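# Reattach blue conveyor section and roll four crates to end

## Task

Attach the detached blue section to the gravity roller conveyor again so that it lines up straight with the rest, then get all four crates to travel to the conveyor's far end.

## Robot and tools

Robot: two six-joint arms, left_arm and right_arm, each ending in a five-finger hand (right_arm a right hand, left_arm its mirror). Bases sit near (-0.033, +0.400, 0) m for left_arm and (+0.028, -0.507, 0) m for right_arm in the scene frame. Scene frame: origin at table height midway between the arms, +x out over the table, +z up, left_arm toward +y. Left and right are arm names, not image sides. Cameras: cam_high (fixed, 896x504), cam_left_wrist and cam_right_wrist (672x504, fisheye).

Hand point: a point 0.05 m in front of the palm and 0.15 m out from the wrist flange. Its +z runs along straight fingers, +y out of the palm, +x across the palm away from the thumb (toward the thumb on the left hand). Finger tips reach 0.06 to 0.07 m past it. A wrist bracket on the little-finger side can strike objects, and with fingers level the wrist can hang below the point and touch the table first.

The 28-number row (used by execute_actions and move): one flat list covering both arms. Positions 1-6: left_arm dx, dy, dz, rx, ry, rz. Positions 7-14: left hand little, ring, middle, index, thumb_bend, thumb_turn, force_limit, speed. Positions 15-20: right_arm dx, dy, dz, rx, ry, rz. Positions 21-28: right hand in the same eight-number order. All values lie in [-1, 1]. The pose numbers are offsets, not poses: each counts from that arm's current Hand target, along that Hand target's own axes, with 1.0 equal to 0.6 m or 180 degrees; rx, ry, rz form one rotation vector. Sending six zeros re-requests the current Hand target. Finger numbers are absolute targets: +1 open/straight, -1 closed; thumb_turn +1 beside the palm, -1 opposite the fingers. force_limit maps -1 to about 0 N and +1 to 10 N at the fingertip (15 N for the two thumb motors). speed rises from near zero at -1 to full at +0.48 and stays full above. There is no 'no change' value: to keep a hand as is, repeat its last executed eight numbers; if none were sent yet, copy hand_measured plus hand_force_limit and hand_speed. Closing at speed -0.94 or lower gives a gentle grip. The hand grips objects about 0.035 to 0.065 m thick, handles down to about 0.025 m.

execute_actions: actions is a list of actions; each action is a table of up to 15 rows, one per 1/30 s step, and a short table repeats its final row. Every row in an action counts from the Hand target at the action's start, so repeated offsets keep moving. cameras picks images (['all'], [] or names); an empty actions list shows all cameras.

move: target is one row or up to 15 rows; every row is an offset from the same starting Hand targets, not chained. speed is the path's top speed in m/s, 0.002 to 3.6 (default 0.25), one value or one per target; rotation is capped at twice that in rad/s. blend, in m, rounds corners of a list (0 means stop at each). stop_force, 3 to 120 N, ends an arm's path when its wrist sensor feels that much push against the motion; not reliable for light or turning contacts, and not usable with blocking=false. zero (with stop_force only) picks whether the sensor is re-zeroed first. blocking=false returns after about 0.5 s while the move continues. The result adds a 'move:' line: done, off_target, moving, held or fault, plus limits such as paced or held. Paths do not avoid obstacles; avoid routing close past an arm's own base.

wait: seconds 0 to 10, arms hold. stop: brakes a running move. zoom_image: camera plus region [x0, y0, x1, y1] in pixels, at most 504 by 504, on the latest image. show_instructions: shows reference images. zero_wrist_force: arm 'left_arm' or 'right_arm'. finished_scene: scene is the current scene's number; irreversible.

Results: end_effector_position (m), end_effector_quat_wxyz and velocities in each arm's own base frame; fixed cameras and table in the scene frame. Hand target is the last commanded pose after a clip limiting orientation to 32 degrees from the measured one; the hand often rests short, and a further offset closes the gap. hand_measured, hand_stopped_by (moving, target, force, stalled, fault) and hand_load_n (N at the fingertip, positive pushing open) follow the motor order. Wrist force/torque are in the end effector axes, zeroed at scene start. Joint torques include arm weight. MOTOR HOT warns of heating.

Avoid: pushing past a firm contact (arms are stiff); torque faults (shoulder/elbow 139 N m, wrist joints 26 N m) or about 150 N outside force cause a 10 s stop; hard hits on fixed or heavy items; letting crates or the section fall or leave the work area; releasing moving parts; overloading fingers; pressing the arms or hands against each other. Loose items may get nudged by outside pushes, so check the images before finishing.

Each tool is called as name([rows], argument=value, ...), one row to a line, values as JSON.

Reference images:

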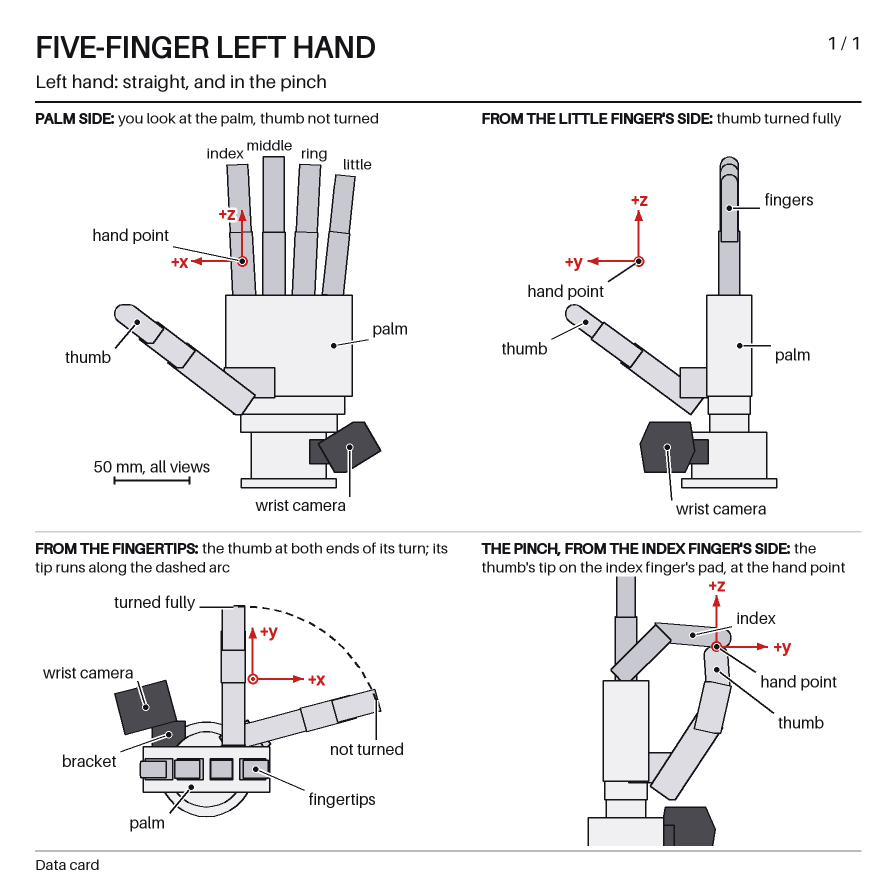

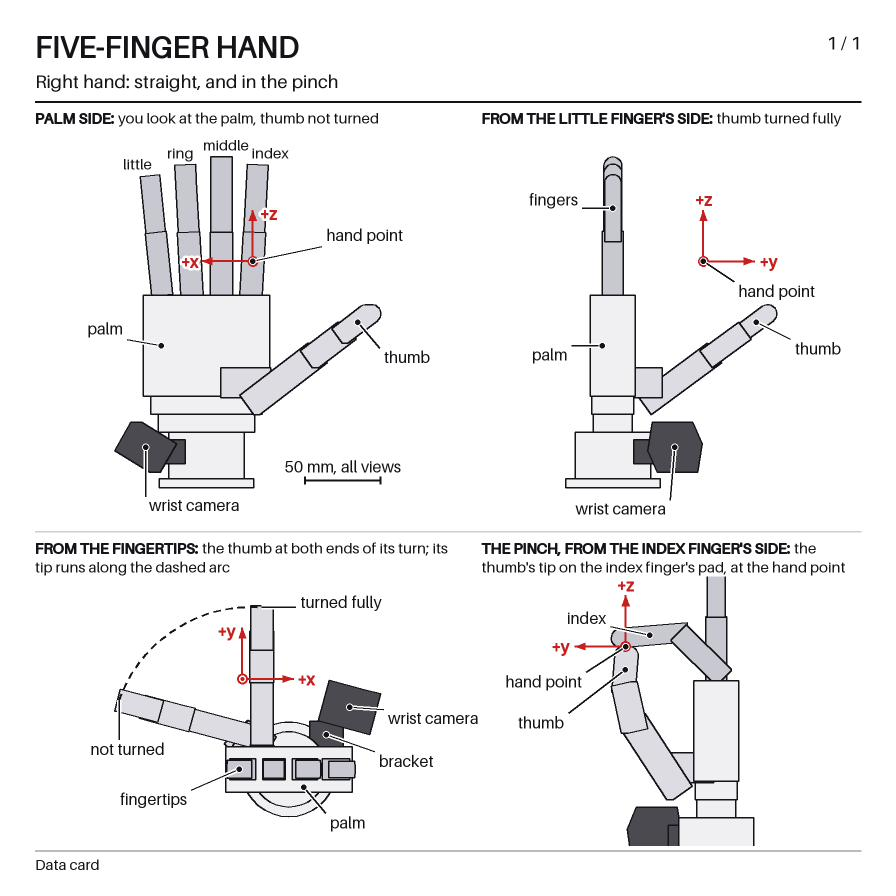

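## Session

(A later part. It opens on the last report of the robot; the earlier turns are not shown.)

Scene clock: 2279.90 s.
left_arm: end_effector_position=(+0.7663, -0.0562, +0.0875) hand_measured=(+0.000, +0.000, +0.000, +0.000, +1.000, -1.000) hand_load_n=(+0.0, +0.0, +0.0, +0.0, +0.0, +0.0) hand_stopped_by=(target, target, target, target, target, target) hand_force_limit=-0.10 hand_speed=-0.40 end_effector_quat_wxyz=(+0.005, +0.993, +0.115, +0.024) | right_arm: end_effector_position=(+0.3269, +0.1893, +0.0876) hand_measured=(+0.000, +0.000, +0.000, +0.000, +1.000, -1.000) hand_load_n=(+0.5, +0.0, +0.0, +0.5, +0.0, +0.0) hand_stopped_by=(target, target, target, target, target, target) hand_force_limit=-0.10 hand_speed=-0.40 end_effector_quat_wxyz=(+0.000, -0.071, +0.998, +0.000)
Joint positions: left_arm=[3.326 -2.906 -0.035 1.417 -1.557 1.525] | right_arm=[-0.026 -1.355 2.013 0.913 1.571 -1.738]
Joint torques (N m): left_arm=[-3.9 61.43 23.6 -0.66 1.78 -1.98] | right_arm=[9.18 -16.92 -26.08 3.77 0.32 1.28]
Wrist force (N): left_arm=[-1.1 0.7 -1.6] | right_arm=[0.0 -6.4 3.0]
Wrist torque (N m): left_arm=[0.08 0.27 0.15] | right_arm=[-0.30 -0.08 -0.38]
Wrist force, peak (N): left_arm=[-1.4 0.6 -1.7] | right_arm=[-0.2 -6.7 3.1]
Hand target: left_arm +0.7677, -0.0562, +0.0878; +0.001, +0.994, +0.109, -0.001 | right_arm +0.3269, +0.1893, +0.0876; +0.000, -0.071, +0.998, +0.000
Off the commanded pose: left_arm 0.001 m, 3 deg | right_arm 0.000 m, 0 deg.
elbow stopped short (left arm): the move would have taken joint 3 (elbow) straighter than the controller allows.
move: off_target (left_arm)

move([
  [0,0,0,0,0,0,0,0,0,0,1,-1,-0.1,-0.4,0,-0.0067,0,0,0,0,0,0,0,0,1,-1,-0.1,-0.4],
  [0,0,0,0,0,0,-0.7,-0.7,-0.7,-0.7,-0.1,-1,-0.1,-0.8,0,-0.0067,0,0,0,0,-0.7,-0.7,-0.7,-0.7,-0.1,-1,-0.1,-0.8],
], speed=0.05)

wait(seconds=1.5, cameras=["cam_left_wrist","cam_right_wrist"])

Scene clock: 2291.90 s.
left_arm: end_effector_position=(+0.7663, -0.0562, +0.0875) hand_measured=(-0.534, -0.478, -0.440, -0.404, +0.424, -1.000) hand_load_n=(+6.5, +2.5, +2.0, +2.0, +6.5, +1.0) hand_stopped_by=(force, force, force, force, force, target) hand_force_limit=-0.10 hand_speed=-0.80 end_effector_quat_wxyz=(+0.005, +0.993, +0.115, +0.024) | right_arm: end_effector_position=(+0.3275, +0.1853, +0.0876) hand_measured=(-0.366, -0.330, -0.366, -0.348, +0.384, -1.000) hand_load_n=(+5.0, +0.0, +7.5, +2.0, +7.0, +1.0) hand_stopped_by=(force, force, force, force, force, target) hand_force_limit=-0.10 hand_speed=-0.80 end_effector_quat_wxyz=(+0.000, -0.071, +0.998, +0.000)
Joint positions: left_arm=[3.326 -2.906 -0.035 1.417 -1.557 1.525] | right_arm=[-0.039 -1.358 2.016 0.912 1.571 -1.751]
Joint torques (N m): left_arm=[2.85 72.71 21.49 -5.77 0.61 -0.83] | right_arm=[-0.65 -28.01 -28.34 6.16 -2.11 -0.62]
Wrist force (N): left_arm=[-2.1 0.5 16.0] | right_arm=[-0.1 -2.0 19.0]
Wrist torque (N m): left_arm=[-0.34 1.03 0.16] | right_arm=[-0.45 -0.63 -0.04]
Wrist force, peak (N): left_arm=[-1.1 0.2 19.1] | right_arm=[0.8 -3.6 20.6]
Hand target: left_arm +0.7677, -0.0562, +0.0878; +0.001, +0.994, +0.109, -0.001 | right_arm +0.3275, +0.1853, +0.0876; +0.000, -0.071, +0.998, +0.000
Off the commanded pose: left_arm 0.001 m, 3 deg | right_arm 0.000 m, 0 deg.
elbow stopped short (left arm): the move would have taken joint 3 (elbow) straighter than the controller allows.
move: off_target (left_arm); target 2's new numbers were sent with left_arm's hand 0.001 m and 3 deg from that target

Scene clock: 2293.40 s.
left_arm: end_effector_position=(+0.7663, -0.0562, +0.0875) hand_measured=(-0.534, -0.478, -0.440, -0.404, +0.424, -1.000) hand_load_n=(+6.0, +2.5, +2.0, +1.5, +7.0, +1.0) hand_stopped_by=(force, force, force, force, force, target) hand_force_limit=-0.10 hand_speed=-0.80 end_effector_quat_wxyz=(+0.005, +0.993, +0.115, +0.024) | right_arm: end_effector_position=(+0.3275, +0.1853, +0.0876) hand_measured=(-0.366, -0.330, -0.366, -0.348, +0.384, -1.000) hand_load_n=(+5.0, +0.0, +7.0, +1.5, +7.5, +1.0) hand_stopped_by=(force, force, force, force, force, target) hand_force_limit=-0.10 hand_speed=-0.80 end_effector_quat_wxyz=(+0.000, -0.071, +0.998, +0.000)
Joint positions: left_arm=[3.326 -2.906 -0.035 1.417 -1.557 1.525] | right_arm=[-0.039 -1.358 2.016 0.912 1.571 -1.751]
Joint torques (N m): left_arm=[6.48 73.05 21 -5.87 0.46 -0.43] | right_arm=[2.42 -27.23 -28.37 6.03 -1.9 -0.14]
Wrist force (N): left_arm=[-1.9 0.4 15.9] | right_arm=[-0.2 -2.3 18.9]
Wrist torque (N m): left_arm=[-0.34 1.00 0.17] | right_arm=[-0.48 -0.63 -0.05]
Wrist force, peak (N): left_arm=[-1.9 0.4 16.3] | right_arm=[-0.1 -2.3 19.5]
Hand target: left_arm +0.7677, -0.0562, +0.0878; +0.001, +0.994, +0.109, -0.001 | right_arm +0.3275, +0.1853, +0.0876; +0.000, -0.071, +0.998, +0.000
Off the commanded pose: left_arm 0.001 m, 3 deg | right_arm 0.000 m, 0 deg.
wait: 1.50 s; at rest by 0.17 s
Images, in order (width x height): cam_left_wrist 672x504, cam_right_wrist 672x504.

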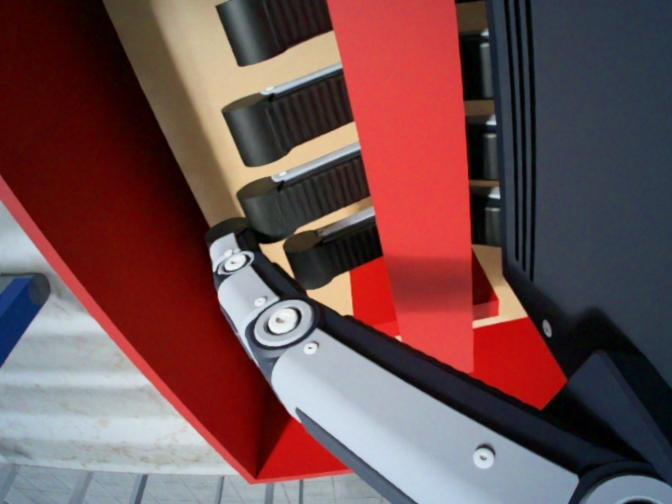

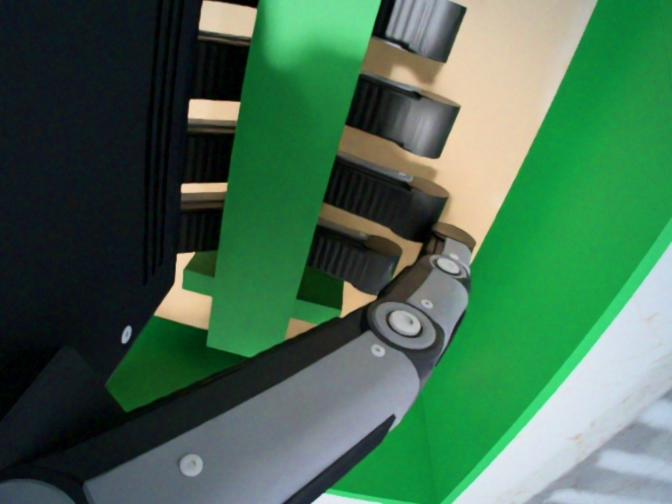

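move(target=[-0.0605,-0.0173,-0.1037,0,0,0,-0.7,-0.7,-0.7,-0.7,-0.1,-1,-0.1,-0.8,0,0,-0.1333,0,0,0,-0.7,-0.7,-0.7,-0.7,-0.1,-1,-0.1,-0.8], speed=0.05, cameras=["all"])

Scene clock: 2324.20 s.
left_arm: end_effector_position=(+0.7301, -0.0538, +0.1499) hand_measured=(-0.534, -0.478, -0.440, -0.404, +0.424, -1.000) hand_load_n=(+4.0, +2.0, +2.5, +3.5, +6.5, +1.0) hand_stopped_by=(force, force, force, force, force, target) hand_force_limit=-0.10 hand_speed=-0.80 end_effector_quat_wxyz=(+0.001, +0.994, +0.109, -0.001) | right_arm: end_effector_position=(+0.3274, +0.1854, +0.1674) hand_measured=(-0.366, -0.330, -0.366, -0.350, +0.384, -1.000) hand_load_n=(+6.0, +0.0, +6.0, +0.5, +7.5, +0.5) hand_stopped_by=(force, force, force, force, force, target) hand_force_limit=-0.10 hand_speed=-0.80 end_effector_quat_wxyz=(+0.000, -0.071, +0.998, +0.000)
Joint positions: left_arm=[3.335 -2.711 -0.277 1.416 -1.569 1.545] | right_arm=[-0.039 -1.464 1.905 1.13 1.571 -1.751]
Joint torques (N m): left_arm=[7.26 70.89 12.28 -6.01 -1.44 2.25] | right_arm=[-5.58 -31.51 -34.86 6.67 0.18 -1.31]
Wrist force (N): left_arm=[-1.3 0.0 18.4] | right_arm=[0.1 -1.8 20.4]
Wrist torque (N m): left_arm=[-0.49 0.85 -0.06] | right_arm=[-0.64 -0.87 0.01]
Wrist force, peak (N): left_arm=[-2.4 0.2 18.8] | right_arm=[0.1 -2.5 21.0]
Hand target: left_arm +0.7300, -0.0538, +0.1500; +0.001, +0.994, +0.109, -0.001 | right_arm +0.3274, +0.1853, +0.1676; +0.000, -0.071, +0.998, +0.000
Off the commanded pose: left_arm 0.000 m, 0 deg | right_arm 0.000 m, 0 deg.
move: done

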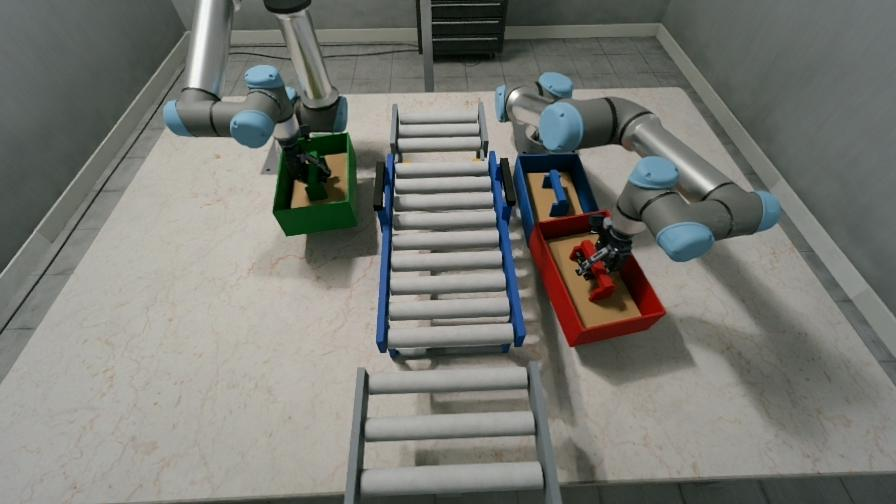

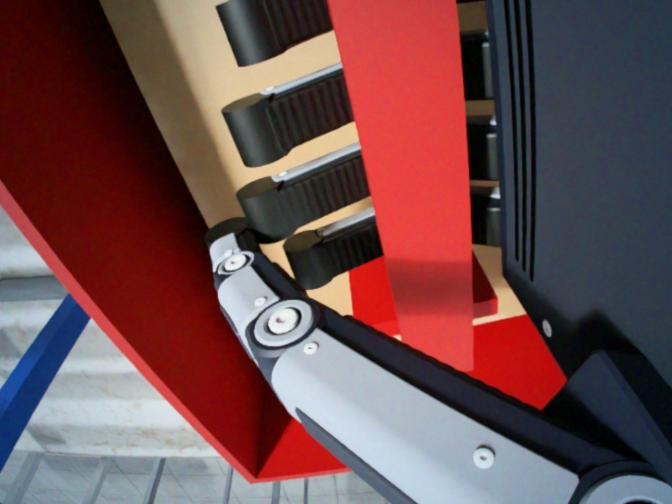

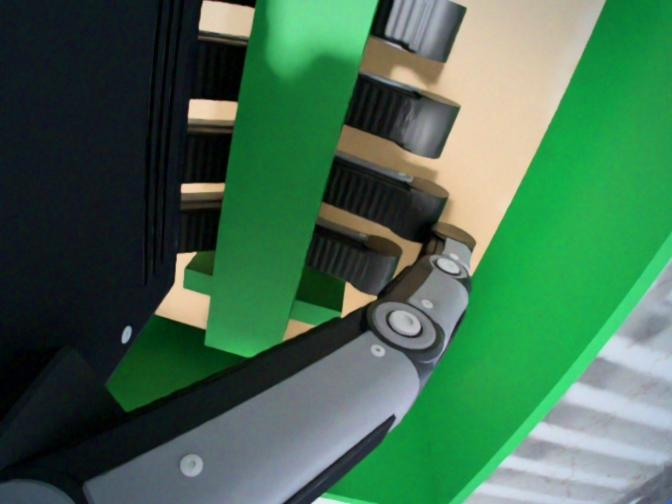

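move([
  [-0.2173,-0.0212,-0.2167,0,0,0.02,-0.7,-0.7,-0.7,-0.7,-0.1,-1,-0.1,-0.8,0.03,0.03,-0.2,0,0,0.015,-0.7,-0.7,-0.7,-0.7,-0.1,-1,-0.1,-0.8],
  [-0.6262,-0.0767,-0.3617,0,0,0.0672,-0.7,-0.7,-0.7,-0.7,-0.1,-1,-0.1,-0.8,0.0849,0.1177,-0.3323,0,0,0.0388,-0.7,-0.7,-0.7,-0.7,-0.1,-1,-0.1,-0.8],
], speed=0.15, blend=0.03, cameras=["all"])

zoom_image(camera="cam_high", region=[260, 60, 660, 260])

Scene clock: 2340.90 s.
left_arm: end_effector_position=(+0.3536, -0.0902, +0.3674) hand_measured=(-0.534, -0.478, -0.440, -0.404, +0.424, -1.000) hand_load_n=(+2.5, +2.0, +3.0, +5.0, +6.5, +1.0) hand_stopped_by=(force, force, force, force, force, target) hand_force_limit=-0.10 hand_speed=-0.80 end_effector_quat_wxyz=(+0.001, +1.000, +0.004, +0.000) | right_arm: end_effector_position=(+0.2670, +0.2480, +0.3669) hand_measured=(-0.366, -0.330, -0.366, -0.350, +0.384, -1.000) hand_load_n=(+6.5, +0.0, +6.5, +1.0, +8.0, +0.5) hand_stopped_by=(force, force, force, force, force, target) hand_force_limit=-0.10 hand_speed=-0.80 end_effector_quat_wxyz=(+0.000, -0.010, +1.000, +0.000)
Joint positions: left_arm=[3.474 -1.58 -1.486 1.493 -1.569 1.895] | right_arm=[0.211 -1.618 1.541 1.647 1.571 -1.379]
Joint torques (N m): left_arm=[8.04 28.69 12.78 -6.84 2.92 2.13] | right_arm=[7.2 -13.86 -36.9 6.29 1.11 1.62]
Wrist force (N): left_arm=[-1.1 0.9 17.8] | right_arm=[0.0 -2.6 20.5]
Wrist torque (N m): left_arm=[-0.24 0.71 0.02] | right_arm=[-0.63 -0.90 -0.25]
Wrist force, peak (N): left_arm=[4.7 -0.1 21.2] | right_arm=[-0.4 -2.3 22.0]
Hand target: left_arm +0.3535, -0.0902, +0.3674; +0.001, +1.000, +0.004, +0.000 | right_arm +0.2670, +0.2481, +0.3669; +0.000, -0.010, +1.000, +0.000
Off the commanded pose: left_arm 0.000 m, 0 deg | right_arm 0.000 m, 0 deg.
move: done

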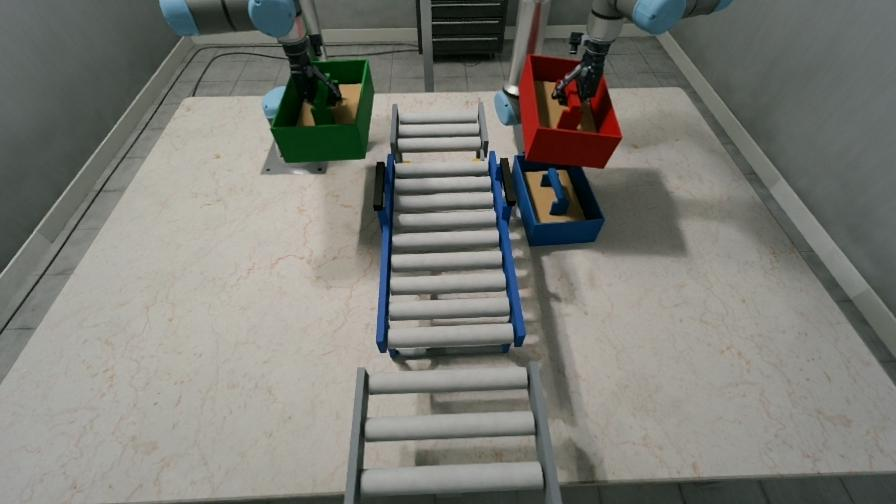

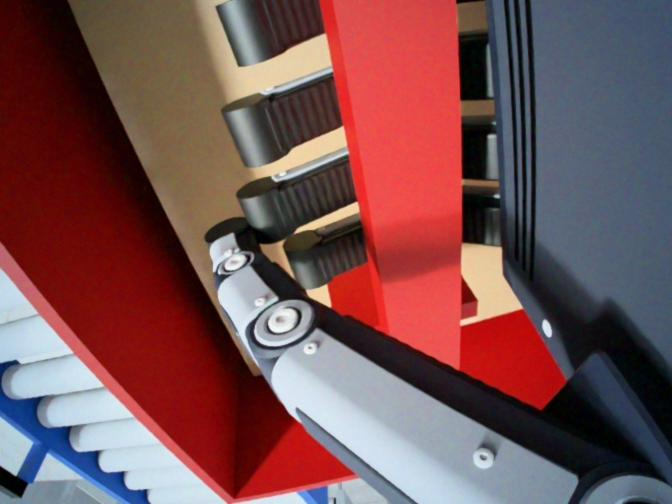

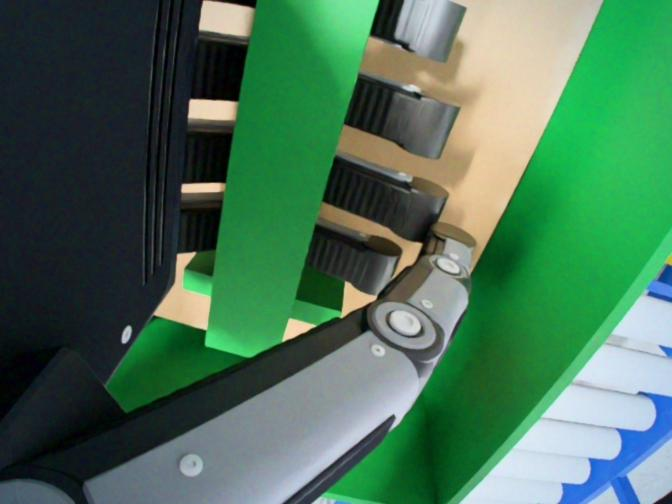

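Scaled by 1.260 from the camera's 896x504 image, which has a finer 1280x720 frame.

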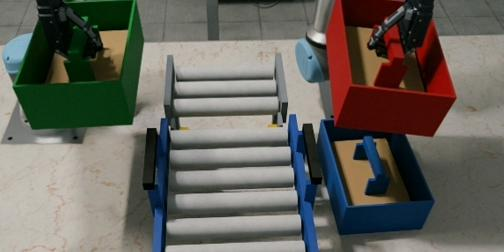

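zoom_image(camera="cam_high", region=[260, 50, 400, 190])

zoom_image(camera="cam_high", region=[500, 40, 640, 180])

Scaled by 3.600 from the camera's 896x504 image, which has a finer 1280x720 frame.

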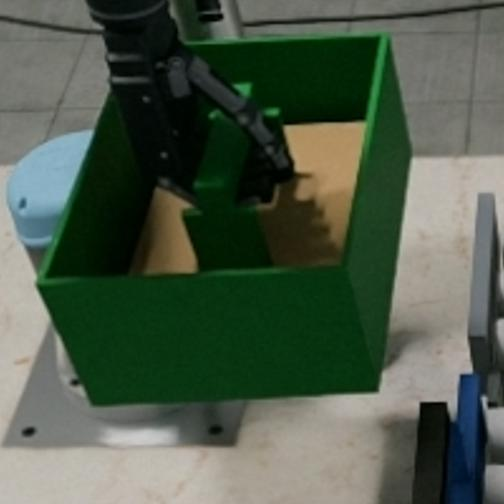

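Scaled by 3.600 from the camera's 896x504 image, which has a finer 1280x720 frame.

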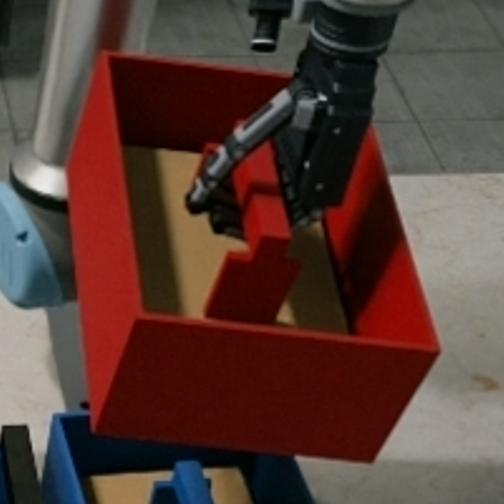

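move(target=[0,0,0,0,0,0,-0.7,-0.7,-0.7,-0.7,-0.1,-1,-0.1,-0.8,0.0102,0.4893,0,0.0139,0,0,-0.7,-0.7,-0.7,-0.7,-0.1,-1,-0.1,-0.8], speed=0.12, cameras=["cam_high","cam_right_wrist"])

zoom_image(camera="cam_high", region=[360, 40, 520, 200])

Scene clock: 2469.80 s.
left_arm: end_effector_position=(+0.3535, -0.0902, +0.3674) hand_measured=(-0.534, -0.478, -0.440, -0.404, +0.424, -1.000) hand_load_n=(+3.0, +2.5, +3.0, +4.5, +6.5, +1.0) hand_stopped_by=(force, force, force, force, force, target) hand_force_limit=-0.10 hand_speed=-0.80 end_effector_quat_wxyz=(+0.001, +1.000, +0.004, +0.000) | right_arm: end_effector_position=(+0.2552, +0.5414, +0.3669) hand_measured=(-0.366, -0.330, -0.366, -0.350, +0.384, -1.000) hand_load_n=(+6.5, +0.5, +6.5, +0.5, +7.5, +0.5) hand_stopped_by=(force, force, force, force, force, target) hand_force_limit=-0.10 hand_speed=-0.80 end_effector_quat_wxyz=(+0.000, -0.010, +1.000, -0.022)
Joint positions: left_arm=[3.474 -1.579 -1.486 1.493 -1.569 1.895] | right_arm=[0.892 -0.952 0.674 1.882 1.599 -0.698]
Joint torques (N m): left_arm=[7.36 28.17 12.73 -4.02 2.9 2.23] | right_arm=[7.34 -43.48 -35.59 6.13 1.39 1.48]
Wrist force (N): left_arm=[-1.0 0.3 18.0] | right_arm=[-0.2 -1.2 20.6]
Wrist torque (N m): left_arm=[-0.29 0.76 0.01] | right_arm=[-0.63 -0.87 -0.18]
Wrist force, peak (N): left_arm=[-1.1 0.3 18.4] | right_arm=[0.0 -4.0 20.8]
Hand target: left_arm +0.3535, -0.0902, +0.3674; +0.001, +1.000, +0.004, +0.000 | right_arm +0.2553, +0.5415, +0.3669; +0.000, -0.010, +1.000, -0.022
Off the commanded pose: left_arm 0.000 m, 0 deg | right_arm 0.000 m, 0 deg.
move: done
Images, in order (width x height): cam_high 896x504, cam_right_wrist 672x504.

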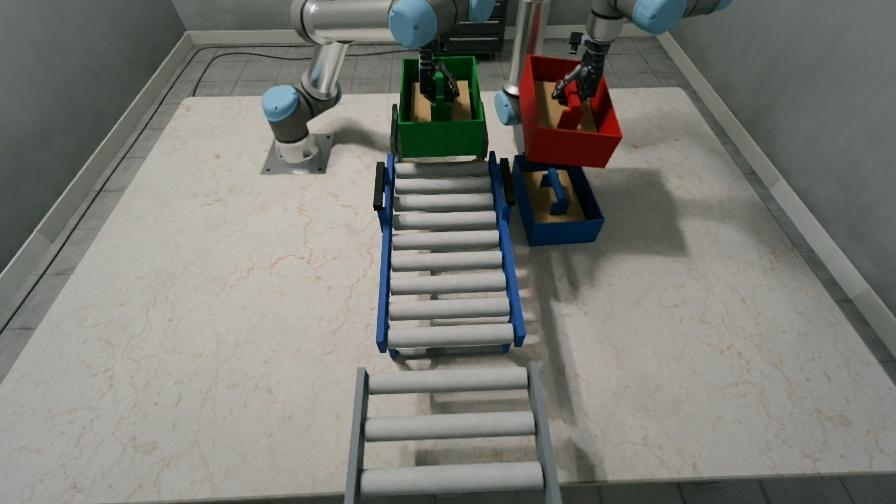

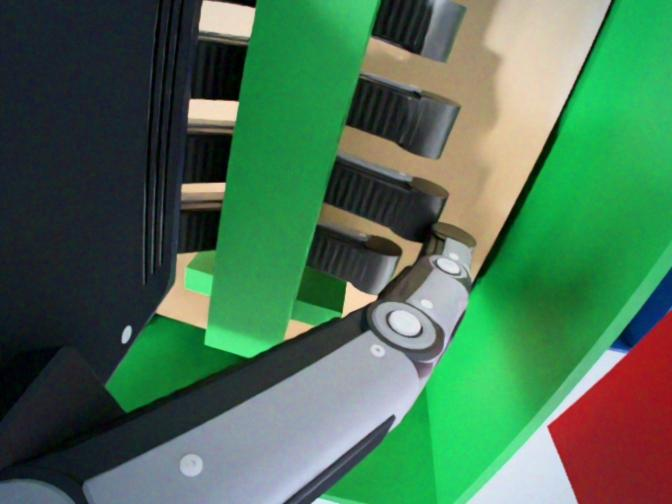

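Scaled by 3.150 from the camera's 896x504 image, which has a finer 1280x720 frame.

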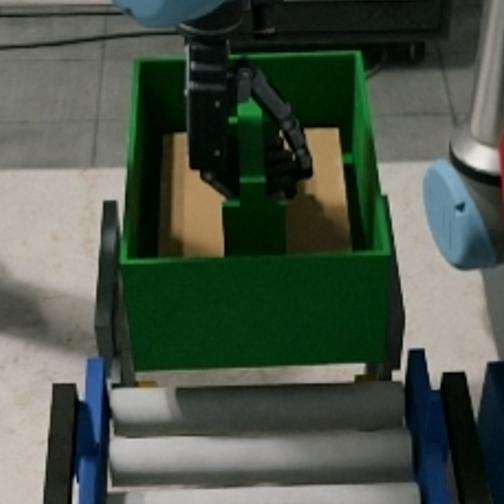

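move(target=[0,0,0,0,0,0,-0.7,-0.7,-0.7,-0.7,-0.1,-1,-0.1,-0.8,-0.02,0.001,0.07,0,0,0,-0.7,-0.7,-0.7,-0.7,-0.1,-1,-0.1,-0.8], speed=0.06)

move(target=[0,0,0,0,0,0,-0.7,-0.7,-0.7,-0.7,-0.1,-1,-0.1,-0.8,0,-0.001,0.04,0,0,0,-0.7,-0.7,-0.7,-0.7,-0.1,-1,-0.1,-0.8], speed=0.025, stop_force=6, cameras=["cam_high","cam_right_wrist"])

Scene clock: 2499.17 s.
left_arm: end_effector_position=(+0.3535, -0.0902, +0.3674) hand_measured=(-0.534, -0.478, -0.440, -0.404, +0.424, -1.000) hand_load_n=(+3.0, +2.5, +2.5, +4.0, +6.5, +1.0) hand_stopped_by=(force, force, force, force, force, target) hand_force_limit=-0.10 hand_speed=-0.80 end_effector_quat_wxyz=(+0.001, +1.000, +0.004, +0.000) | right_arm: end_effector_position=(+0.2673, +0.5405, +0.3251) hand_measured=(-0.366, -0.330, -0.366, -0.350, +0.384, -1.000) hand_load_n=(+5.0, +0.0, +6.5, +1.5, +7.5, +0.5) hand_stopped_by=(force, force, force, force, force, target) hand_force_limit=-0.10 hand_speed=-0.80 end_effector_quat_wxyz=(+0.000, -0.010, +1.000, -0.022)
Joint positions: left_arm=[3.474 -1.579 -1.486 1.493 -1.569 1.895] | right_arm=[0.873 -0.968 0.81 1.762 1.6 -0.716]
Joint torques (N m): left_arm=[7.16 28.65 13.67 -3.93 2.86 2.09] | right_arm=[-8.05 -54.73 -13.01 2.71 -1.87 -1.62]
Wrist force (N): left_arm=[-1.1 0.6 17.9] | right_arm=[-0.1 -0.9 19.0]
Wrist torque (N m): left_arm=[-0.23 0.78 -0.01] | right_arm=[-0.52 -0.64 0.08]
Wrist force, peak (N): left_arm=[-1.1 0.4 18.4] | right_arm=[-0.4 -1.2 21.6]
Hand target: left_arm +0.3535, -0.0902, +0.3674; +0.001, +1.000, +0.004, +0.000 | right_arm +0.2673, +0.5405, +0.3249; +0.000, -0.010, +1.000, -0.022
Off the commanded pose: left_arm 0.000 m, 0 deg | right_arm 0.000 m, 0 deg.
move: done

Scene clock: 2500.57 s.
left_arm: end_effector_position=(+0.3535, -0.0902, +0.3674) hand_measured=(-0.534, -0.478, -0.440, -0.404, +0.424, -1.000) hand_load_n=(+3.5, +2.5, +2.5, +4.5, +6.5, +0.5) hand_stopped_by=(force, force, force, force, force, target) hand_force_limit=-0.10 hand_speed=-0.80 end_effector_quat_wxyz=(+0.001, +1.000, +0.004, +0.000) | right_arm: end_effector_position=(+0.2673, +0.5402, +0.3207) hand_measured=(-0.368, -0.330, -0.366, -0.348, +0.384, -1.000) hand_load_n=(+0.0, +0.5, +6.0, +5.5, +7.5, +0.5) hand_stopped_by=(force, force, force, force, force, target) hand_force_limit=-0.10 hand_speed=-0.80 end_effector_quat_wxyz=(+0.000, -0.010, +1.000, -0.022)
Joint positions: left_arm=[3.474 -1.579 -1.486 1.493 -1.569 1.895] | right_arm=[0.873 -0.971 0.826 1.749 1.6 -0.717]
Joint torques (N m): left_arm=[7.28 28.51 13.52 -4.01 2.91 2.1] | right_arm=[3.45 -41.82 -35.67 4.74 -0.52 1.07]
Wrist force (N): left_arm=[-1.0 0.4 18.2] | right_arm=[-0.1 -2.5 14.9]
Wrist torque (N m): left_arm=[-0.27 0.76 0.00] | right_arm=[-0.42 -0.12 -0.04]
Wrist force, peak (N): left_arm=[-1.0 0.3 18.3] | right_arm=[-0.2 -0.6 18.9]
Hand target: left_arm +0.3535, -0.0902, +0.3674; +0.001, +1.000, +0.004, +0.000 | right_arm +0.2673, +0.5402, +0.3207; +0.000, -0.010, +1.000, -0.022 (not the last commanded pose)
Off the commanded pose: left_arm 0.000 m, 0 deg | right_arm 0.020 m, 0 deg.
move: contact (right_arm)
Images, in order (width x height): cam_high 896x504, cam_right_wrist 672x504.

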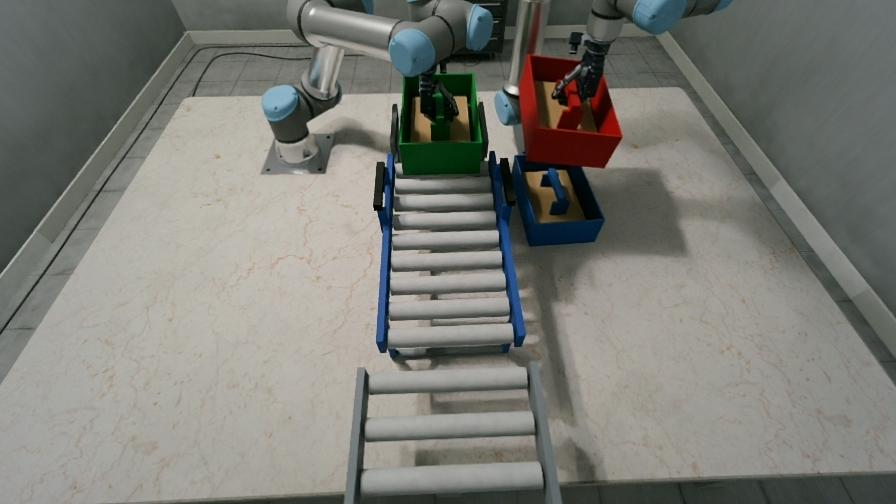

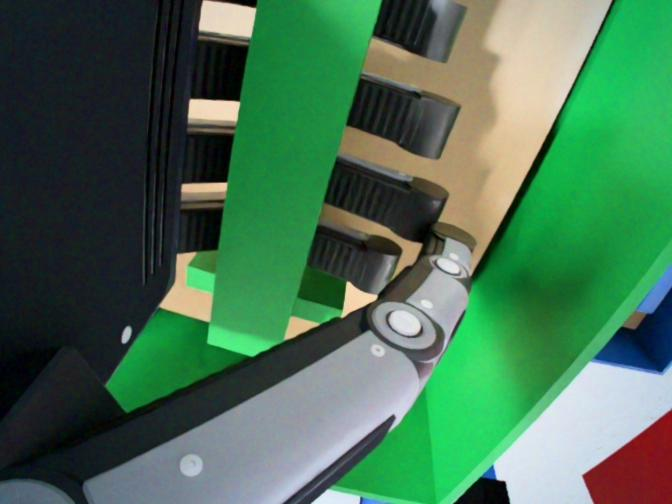

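move(target=[0,0,0,0,0,0,-0.7,-0.7,-0.7,-0.7,-0.1,-1,-0.1,-0.8,0,-0.0005,0.014,0,0,0,-0.7,-0.7,-0.7,-0.7,-0.1,-1,-0.1,-0.8], speed=0.02, stop_force=13, cameras=["cam_high"])

zoom_image(camera="cam_high", region=[360, 60, 520, 220])

Scene clock: 2510.47 s.
left_arm: end_effector_position=(+0.3535, -0.0902, +0.3674) hand_measured=(-0.534, -0.478, -0.440, -0.404, +0.424, -1.000) hand_load_n=(+3.0, +2.5, +2.5, +4.0, +6.5, +1.0) hand_stopped_by=(force, force, force, force, force, target) hand_force_limit=-0.10 hand_speed=-0.80 end_effector_quat_wxyz=(+0.001, +1.000, +0.004, +0.000) | right_arm: end_effector_position=(+0.2673, +0.5402, +0.3199) hand_measured=(-0.368, -0.330, -0.366, -0.350, +0.384, -1.000) hand_load_n=(+0.0, +0.5, +4.0, +1.0, +8.0, +0.5) hand_stopped_by=(force, force, force, force, force, target) hand_force_limit=-0.10 hand_speed=-0.80 end_effector_quat_wxyz=(+0.000, -0.010, +1.000, -0.022)
Joint positions: left_arm=[3.474 -1.579 -1.486 1.493 -1.569 1.895] | right_arm=[0.873 -0.972 0.829 1.746 1.6 -0.717]
Joint torques (N m): left_arm=[5.7 28.62 12.87 -4.02 2.85 1.99] | right_arm=[-2.45 -34.81 -31.02 4.38 -0.23 -0.45]
Wrist force (N): left_arm=[-0.8 0.3 18.1] | right_arm=[-0.5 -2.2 3.0]
Wrist torque (N m): left_arm=[-0.29 0.73 0.02] | right_arm=[-0.16 -0.07 -0.02]
Wrist force, peak (N): left_arm=[-1.1 0.2 18.4] | right_arm=[-0.2 -2.6 15.5]
Hand target: left_arm +0.3535, -0.0902, +0.3674; +0.001, +1.000, +0.004, +0.000 | right_arm +0.2673, +0.5402, +0.3199; +0.000, -0.010, +1.000, -0.022 (not the last commanded pose)
Off the commanded pose: left_arm 0.000 m, 0 deg | right_arm 0.008 m, 0 deg.
move: contact (right_arm)
Images, in order (width x height): cam_high 896x504.

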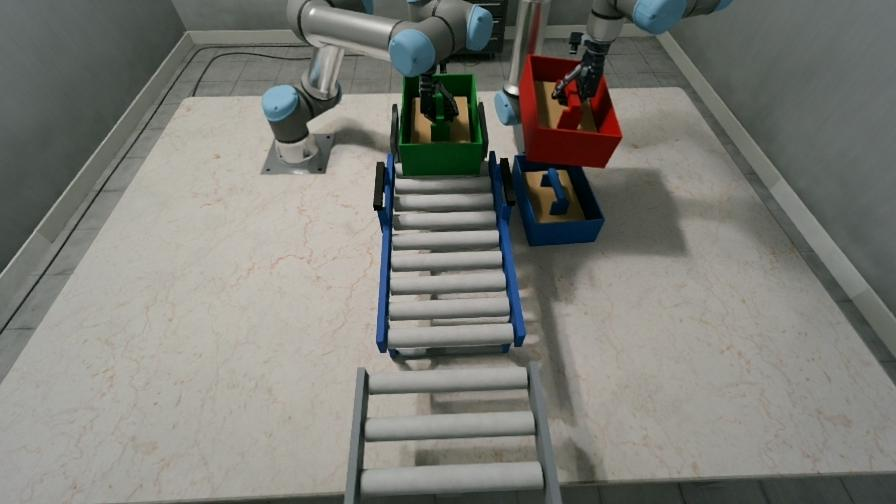

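Scaled by 3.150 from the camera's 896x504 image, which has a finer 1280x720 frame.

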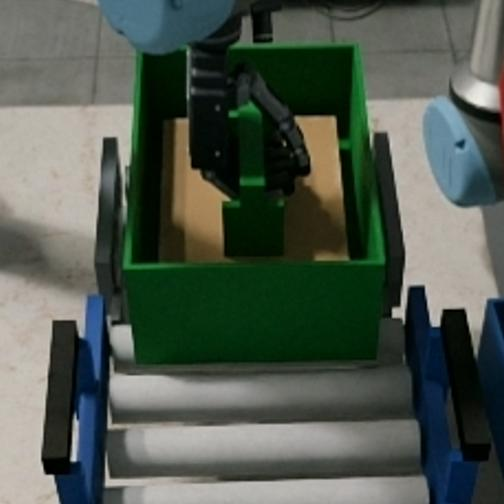

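move([
  [0,0,0,0,0,0,-0.7,-0.7,-0.7,-0.7,-0.1,-1,-0.1,-0.8,0,0,0,0,0,0,-0.7,-0.7,-0.7,-0.7,1,-1,-0.1,0.3],
  [0,0,0,0,0,0,-0.7,-0.7,-0.7,-0.7,-0.1,-1,-0.1,-0.8,0,0,0,0,0,0,-0.7,-0.7,-0.7,-0.7,1,0.6,-0.1,0.3],
], speed=0.1)

move([
  [0,0,0,0,0,0,-0.7,-0.7,-0.7,-0.7,-0.1,-1,-0.1,-0.8,0,0,0,0,0,0,0,0,0,0,1,1,-0.1,0.3],
  [0,0,0,0,0,0,-0.7,-0.7,-0.7,-0.7,-0.1,-1,-0.1,-0.8,0,-0.095,0,0,0,0,0,0,0,0,1,1,-0.1,0.3],
  [0,0,0,0,0,0,-0.7,-0.7,-0.7,-0.7,-0.1,-1,-0.1,-0.8,0,-0.095,-0.25,0,0,0,0,0,0,0,1,1,-0.1,0.3],
], speed=[0.1,0.2,0.35], cameras=["cam_high","cam_right_wrist"])

Scene clock: 2532.07 s.
left_arm: end_effector_position=(+0.3535, -0.0902, +0.3674) hand_measured=(-0.534, -0.478, -0.440, -0.404, +0.424, -1.000) hand_load_n=(+3.0, +2.5, +2.5, +4.5, +6.5, +1.0) hand_stopped_by=(force, force, force, force, force, target) hand_force_limit=-0.10 hand_speed=-0.80 end_effector_quat_wxyz=(+0.001, +1.000, +0.004, +0.000) | right_arm: end_effector_position=(+0.2673, +0.5402, +0.3199) hand_measured=(-0.368, -0.330, -0.366, -0.350, +1.000, +0.600) hand_load_n=(+0.0, +0.0, +0.5, +1.0, +0.0, +0.0) hand_stopped_by=(force, force, force, force, target, target) hand_force_limit=-0.10 hand_speed=0.30 end_effector_quat_wxyz=(+0.000, -0.010, +1.000, -0.022)
Joint positions: left_arm=[3.474 -1.579 -1.486 1.493 -1.569 1.895] | right_arm=[0.873 -0.972 0.829 1.746 1.6 -0.717]
Joint torques (N m): left_arm=[6.56 27.95 13.28 -4.04 2.79 1.9] | right_arm=[4.52 -37.18 -31.31 3.68 -0.27 1.18]
Wrist force (N): left_arm=[-0.9 0.4 18.4] | right_arm=[-1.0 -2.4 3.5]
Wrist torque (N m): left_arm=[-0.29 0.76 0.01] | right_arm=[-0.18 -0.01 -0.06]
Wrist force, peak (N): left_arm=[-0.9 0.4 18.4] | right_arm=[-0.7 -2.4 4.0]
Hand target: left_arm +0.3535, -0.0902, +0.3674; +0.001, +1.000, +0.004, +0.000 | right_arm +0.2673, +0.5402, +0.3199; +0.000, -0.010, +1.000, -0.022
Off the commanded pose: left_arm 0.000 m, 0 deg | right_arm 0.000 m, 0 deg.
move: done

Scene clock: 2535.23 s.
left_arm: end_effector_position=(+0.3535, -0.0902, +0.3674) hand_measured=(-0.534, -0.478, -0.440, -0.404, +0.424, -1.000) hand_load_n=(+3.0, +3.0, +3.0, +4.5, +6.5, +1.0) hand_stopped_by=(force, force, force, force, force, target) hand_force_limit=-0.10 hand_speed=-0.80 end_effector_quat_wxyz=(+0.001, +1.000, +0.004, +0.000) | right_arm: end_effector_position=(+0.2682, +0.4897, +0.4722) hand_measured=(+0.000, +0.000, +0.000, +0.000, +1.000, +1.000) hand_load_n=(+0.0, +0.0, +0.0, +0.0, +0.0, +0.0) hand_stopped_by=(target, target, target, target, target, target) hand_force_limit=-0.10 hand_speed=0.30 end_effector_quat_wxyz=(+0.000, -0.010, +1.000, -0.022)
Joint positions: left_arm=[3.474 -1.579 -1.486 1.493 -1.569 1.895] | right_arm=[0.805 -0.918 0.317 2.202 1.602 -0.785]
Joint torques (N m): left_arm=[6.02 27.99 13.36 -4.01 2.82 1.91] | right_arm=[7.86 -32.59 -27.52 4.02 1.81 1.51]
Wrist force (N): left_arm=[-1.0 0.3 18.0] | right_arm=[0.0 -2.0 1.3]
Wrist torque (N m): left_arm=[-0.28 0.77 0.01] | right_arm=[-0.11 -0.08 -0.21]
Wrist force, peak (N): left_arm=[-1.0 0.6 18.3] | right_arm=[-1.7 6.0 -0.5]
Hand target: left_arm +0.3535, -0.0902, +0.3674; +0.001, +1.000, +0.004, +0.000 | right_arm +0.2682, +0.4898, +0.4722; +0.000, -0.010, +1.000, -0.022
Off the commanded pose: left_arm 0.000 m, 0 deg | right_arm 0.000 m, 0 deg.
move: done
Images, in order (width x height): cam_high 896x504, cam_right_wrist 672x504.

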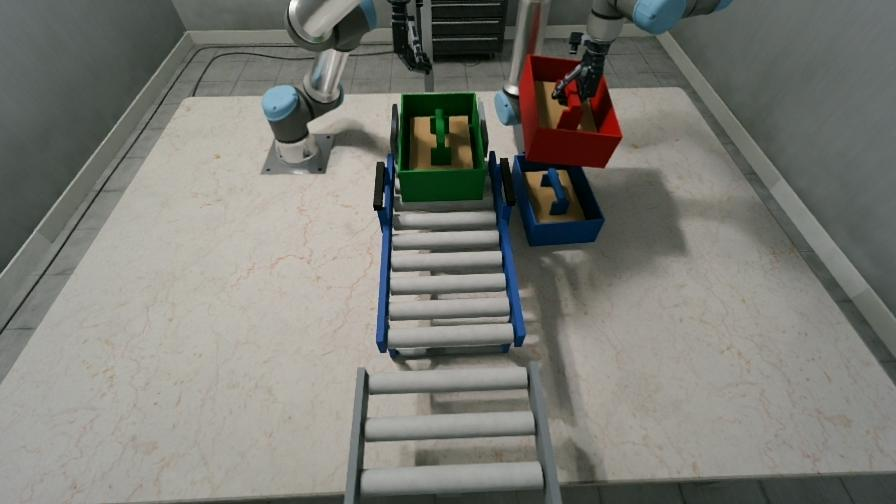

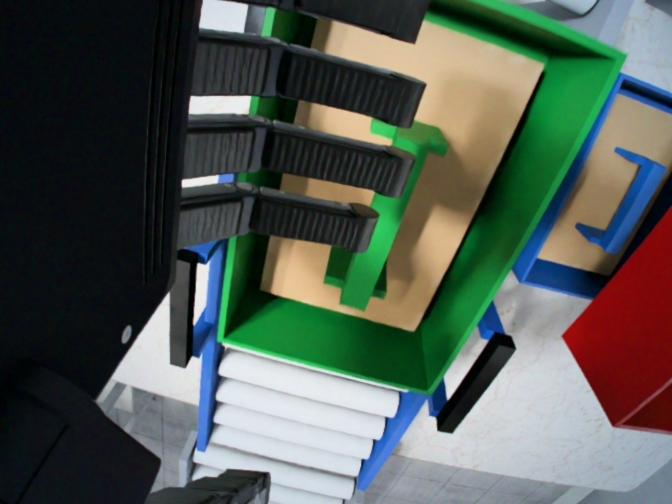

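move(target=[-0.075,0,0,0.0389,0,-0.0333,-0.7,-0.7,-0.7,-0.7,-0.1,-1,-0.1,-0.8,0.0,-0.5,0,0,0,0,0,0,0,0,1,1,-0.1,0.3], speed=0.2, cameras=["cam_high"])

zoom_image(camera="cam_high", region=[500, 40, 640, 180])

Scene clock: 2559.23 s.
left_arm: end_effector_position=(+0.3085, -0.0905, +0.3675) hand_measured=(-0.534, -0.478, -0.440, -0.404, +0.424, -1.000) hand_load_n=(+2.5, +1.5, +2.5, +5.0, +6.5, +1.0) hand_stopped_by=(force, force, force, force, force, target) hand_force_limit=-0.10 hand_speed=-0.80 end_effector_quat_wxyz=(-0.060, +0.997, +0.056, -0.001) | right_arm: end_effector_position=(+0.2740, +0.1902, +0.4853) hand_measured=(+0.000, +0.000, +0.000, +0.000, +1.000, +1.000) hand_load_n=(+0.0, +0.0, +0.0, +0.0, +0.0, +0.0) hand_stopped_by=(target, target, target, target, target, target) hand_force_limit=-0.10 hand_speed=0.30 end_effector_quat_wxyz=(+0.000, -0.010, +1.000, -0.022)
Joint positions: left_arm=[3.405 -1.468 -1.571 1.492 -1.688 1.722] | right_arm=[0.029 -1.605 1.21 1.965 1.615 -1.561]
Joint torques (N m): left_arm=[-4.43 23.41 12.68 -6.52 -2.15 -2.4] | right_arm=[-8.9 -20.04 -7.78 1.12 -1.43 -1.3]
Wrist force (N): left_arm=[-1.4 3.9 18.3] | right_arm=[-0.2 -2.3 1.0]
Wrist torque (N m): left_arm=[-0.15 0.86 0.06] | right_arm=[-0.13 -0.02 -0.04]
Wrist force, peak (N): left_arm=[-1.4 3.9 18.3] | right_arm=[0.1 -3.0 1.5]
Hand target: left_arm +0.3085, -0.0905, +0.3675; -0.060, +0.997, +0.056, -0.001 | right_arm +0.2740, +0.1901, +0.4853; +0.000, -0.010, +1.000, -0.022
Off the commanded pose: left_arm 0.000 m, 0 deg | right_arm 0.000 m, 0 deg.
move: done
Images, in order (width x height): cam_high 896x504.

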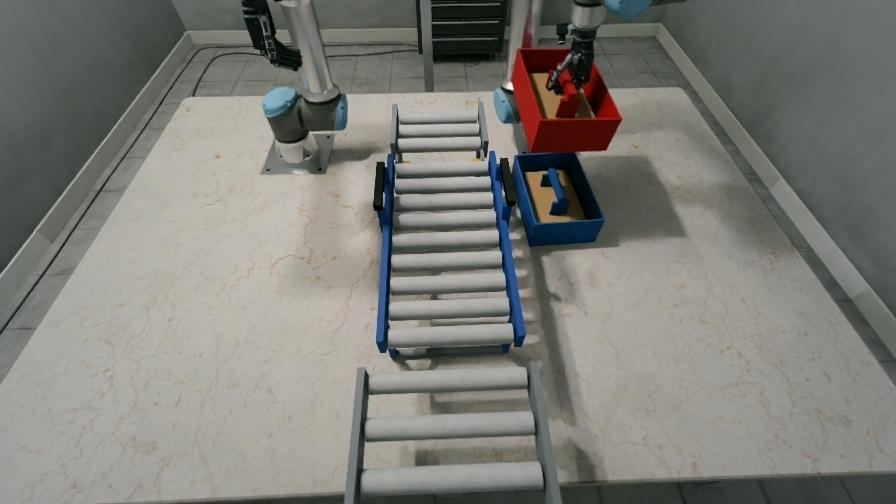

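Scaled by 3.600 from the camera's 896x504 image, which has a finer 1280x720 frame.

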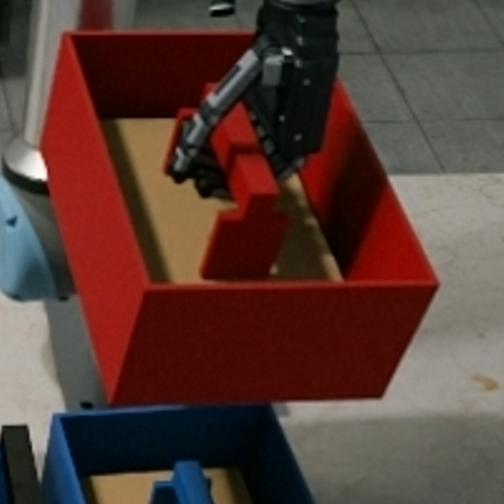

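move(target=[-0.0518,0.5312,-0.0642,0,0.0167,0,-0.7,-0.7,-0.7,-0.7,-0.1,-1,-0.1,-0.8,0,0,0,0,0,0,0,0,0,0,1,1,-0.1,0.3], speed=0.12, cameras=["cam_high","cam_left_wrist"])

zoom_image(camera="cam_high", region=[360, 40, 520, 200])

Scene clock: 2597.40 s.
left_arm: end_effector_position=(+0.3136, -0.4129, +0.3675) hand_measured=(-0.534, -0.478, -0.440, -0.404, +0.424, -1.000) hand_load_n=(+3.0, +1.5, +2.5, +6.0, +7.0, +1.0) hand_stopped_by=(force, force, force, force, force, target) hand_force_limit=-0.10 hand_speed=-0.80 end_effector_quat_wxyz=(-0.061, +0.996, +0.055, +0.025) | right_arm: end_effector_position=(+0.2740, +0.1901, +0.4853) hand_measured=(+0.000, +0.000, +0.000, +0.000, +1.000, +1.000) hand_load_n=(+0.0, +0.0, +0.0, +0.0, +0.0, +0.0) hand_stopped_by=(target, target, target, target, target, target) hand_force_limit=-0.10 hand_speed=0.30 end_effector_quat_wxyz=(+0.000, -0.010, +1.000, -0.022)
Joint positions: left_arm=[2.458 -1.965 -1.02 1.368 -1.696 0.775] | right_arm=[0.029 -1.605 1.21 1.965 1.614 -1.561]
Joint torques (N m): left_arm=[-3.74 33.46 40.72 -6.04 -2.57 -2.37] | right_arm=[-8.03 -20.96 -7.68 1.17 -1.47 -1.69]
Wrist force (N): left_arm=[-2.7 3.8 18.2] | right_arm=[0.1 -2.4 1.3]
Wrist torque (N m): left_arm=[-0.17 0.68 0.08] | right_arm=[-0.16 -0.07 -0.03]
Wrist force, peak (N): left_arm=[-2.4 4.8 18.1] | right_arm=[-0.1 -2.7 1.1]
Hand target: left_arm +0.3137, -0.4130, +0.3675; -0.061, +0.996, +0.055, +0.025 | right_arm +0.2740, +0.1901, +0.4853; +0.000, -0.010, +1.000, -0.022
Off the commanded pose: left_arm 0.000 m, 0 deg | right_arm 0.000 m, 0 deg.
move: done
Images, in order (width x height): cam_high 896x504, cam_left_wrist 672x504.

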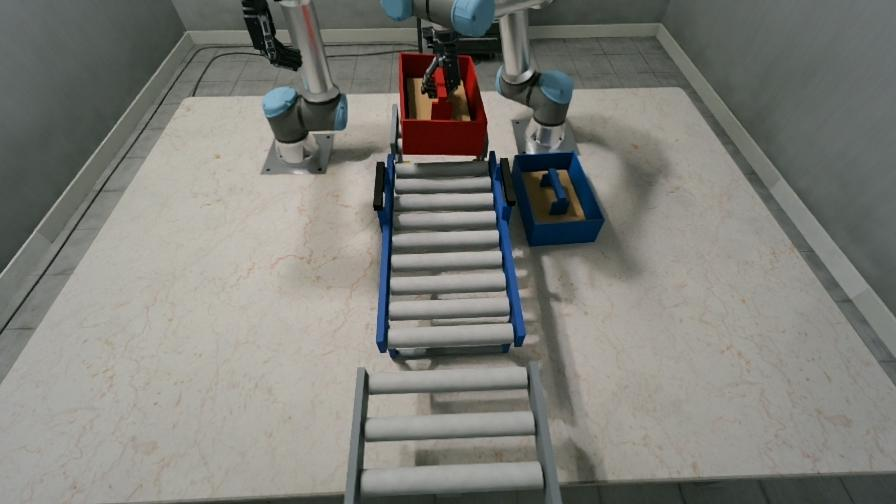

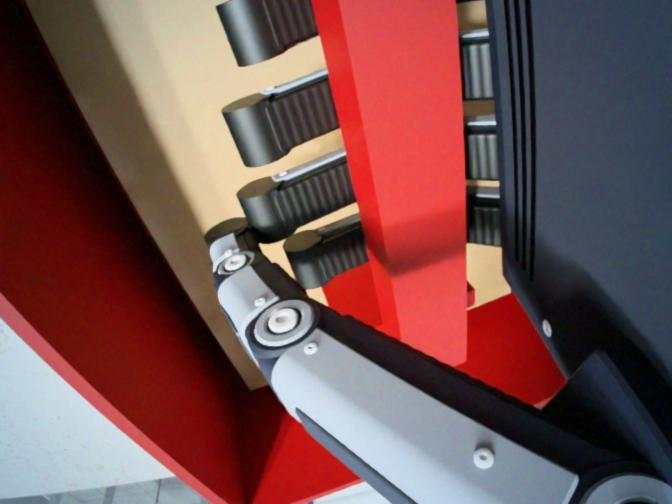

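Scaled by 3.150 from the camera's 896x504 image, which has a finer 1280x720 frame.

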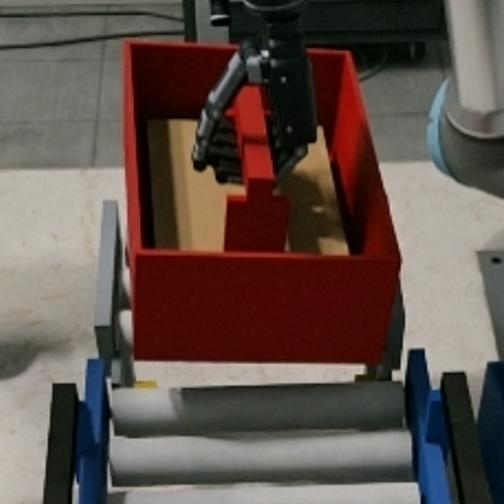

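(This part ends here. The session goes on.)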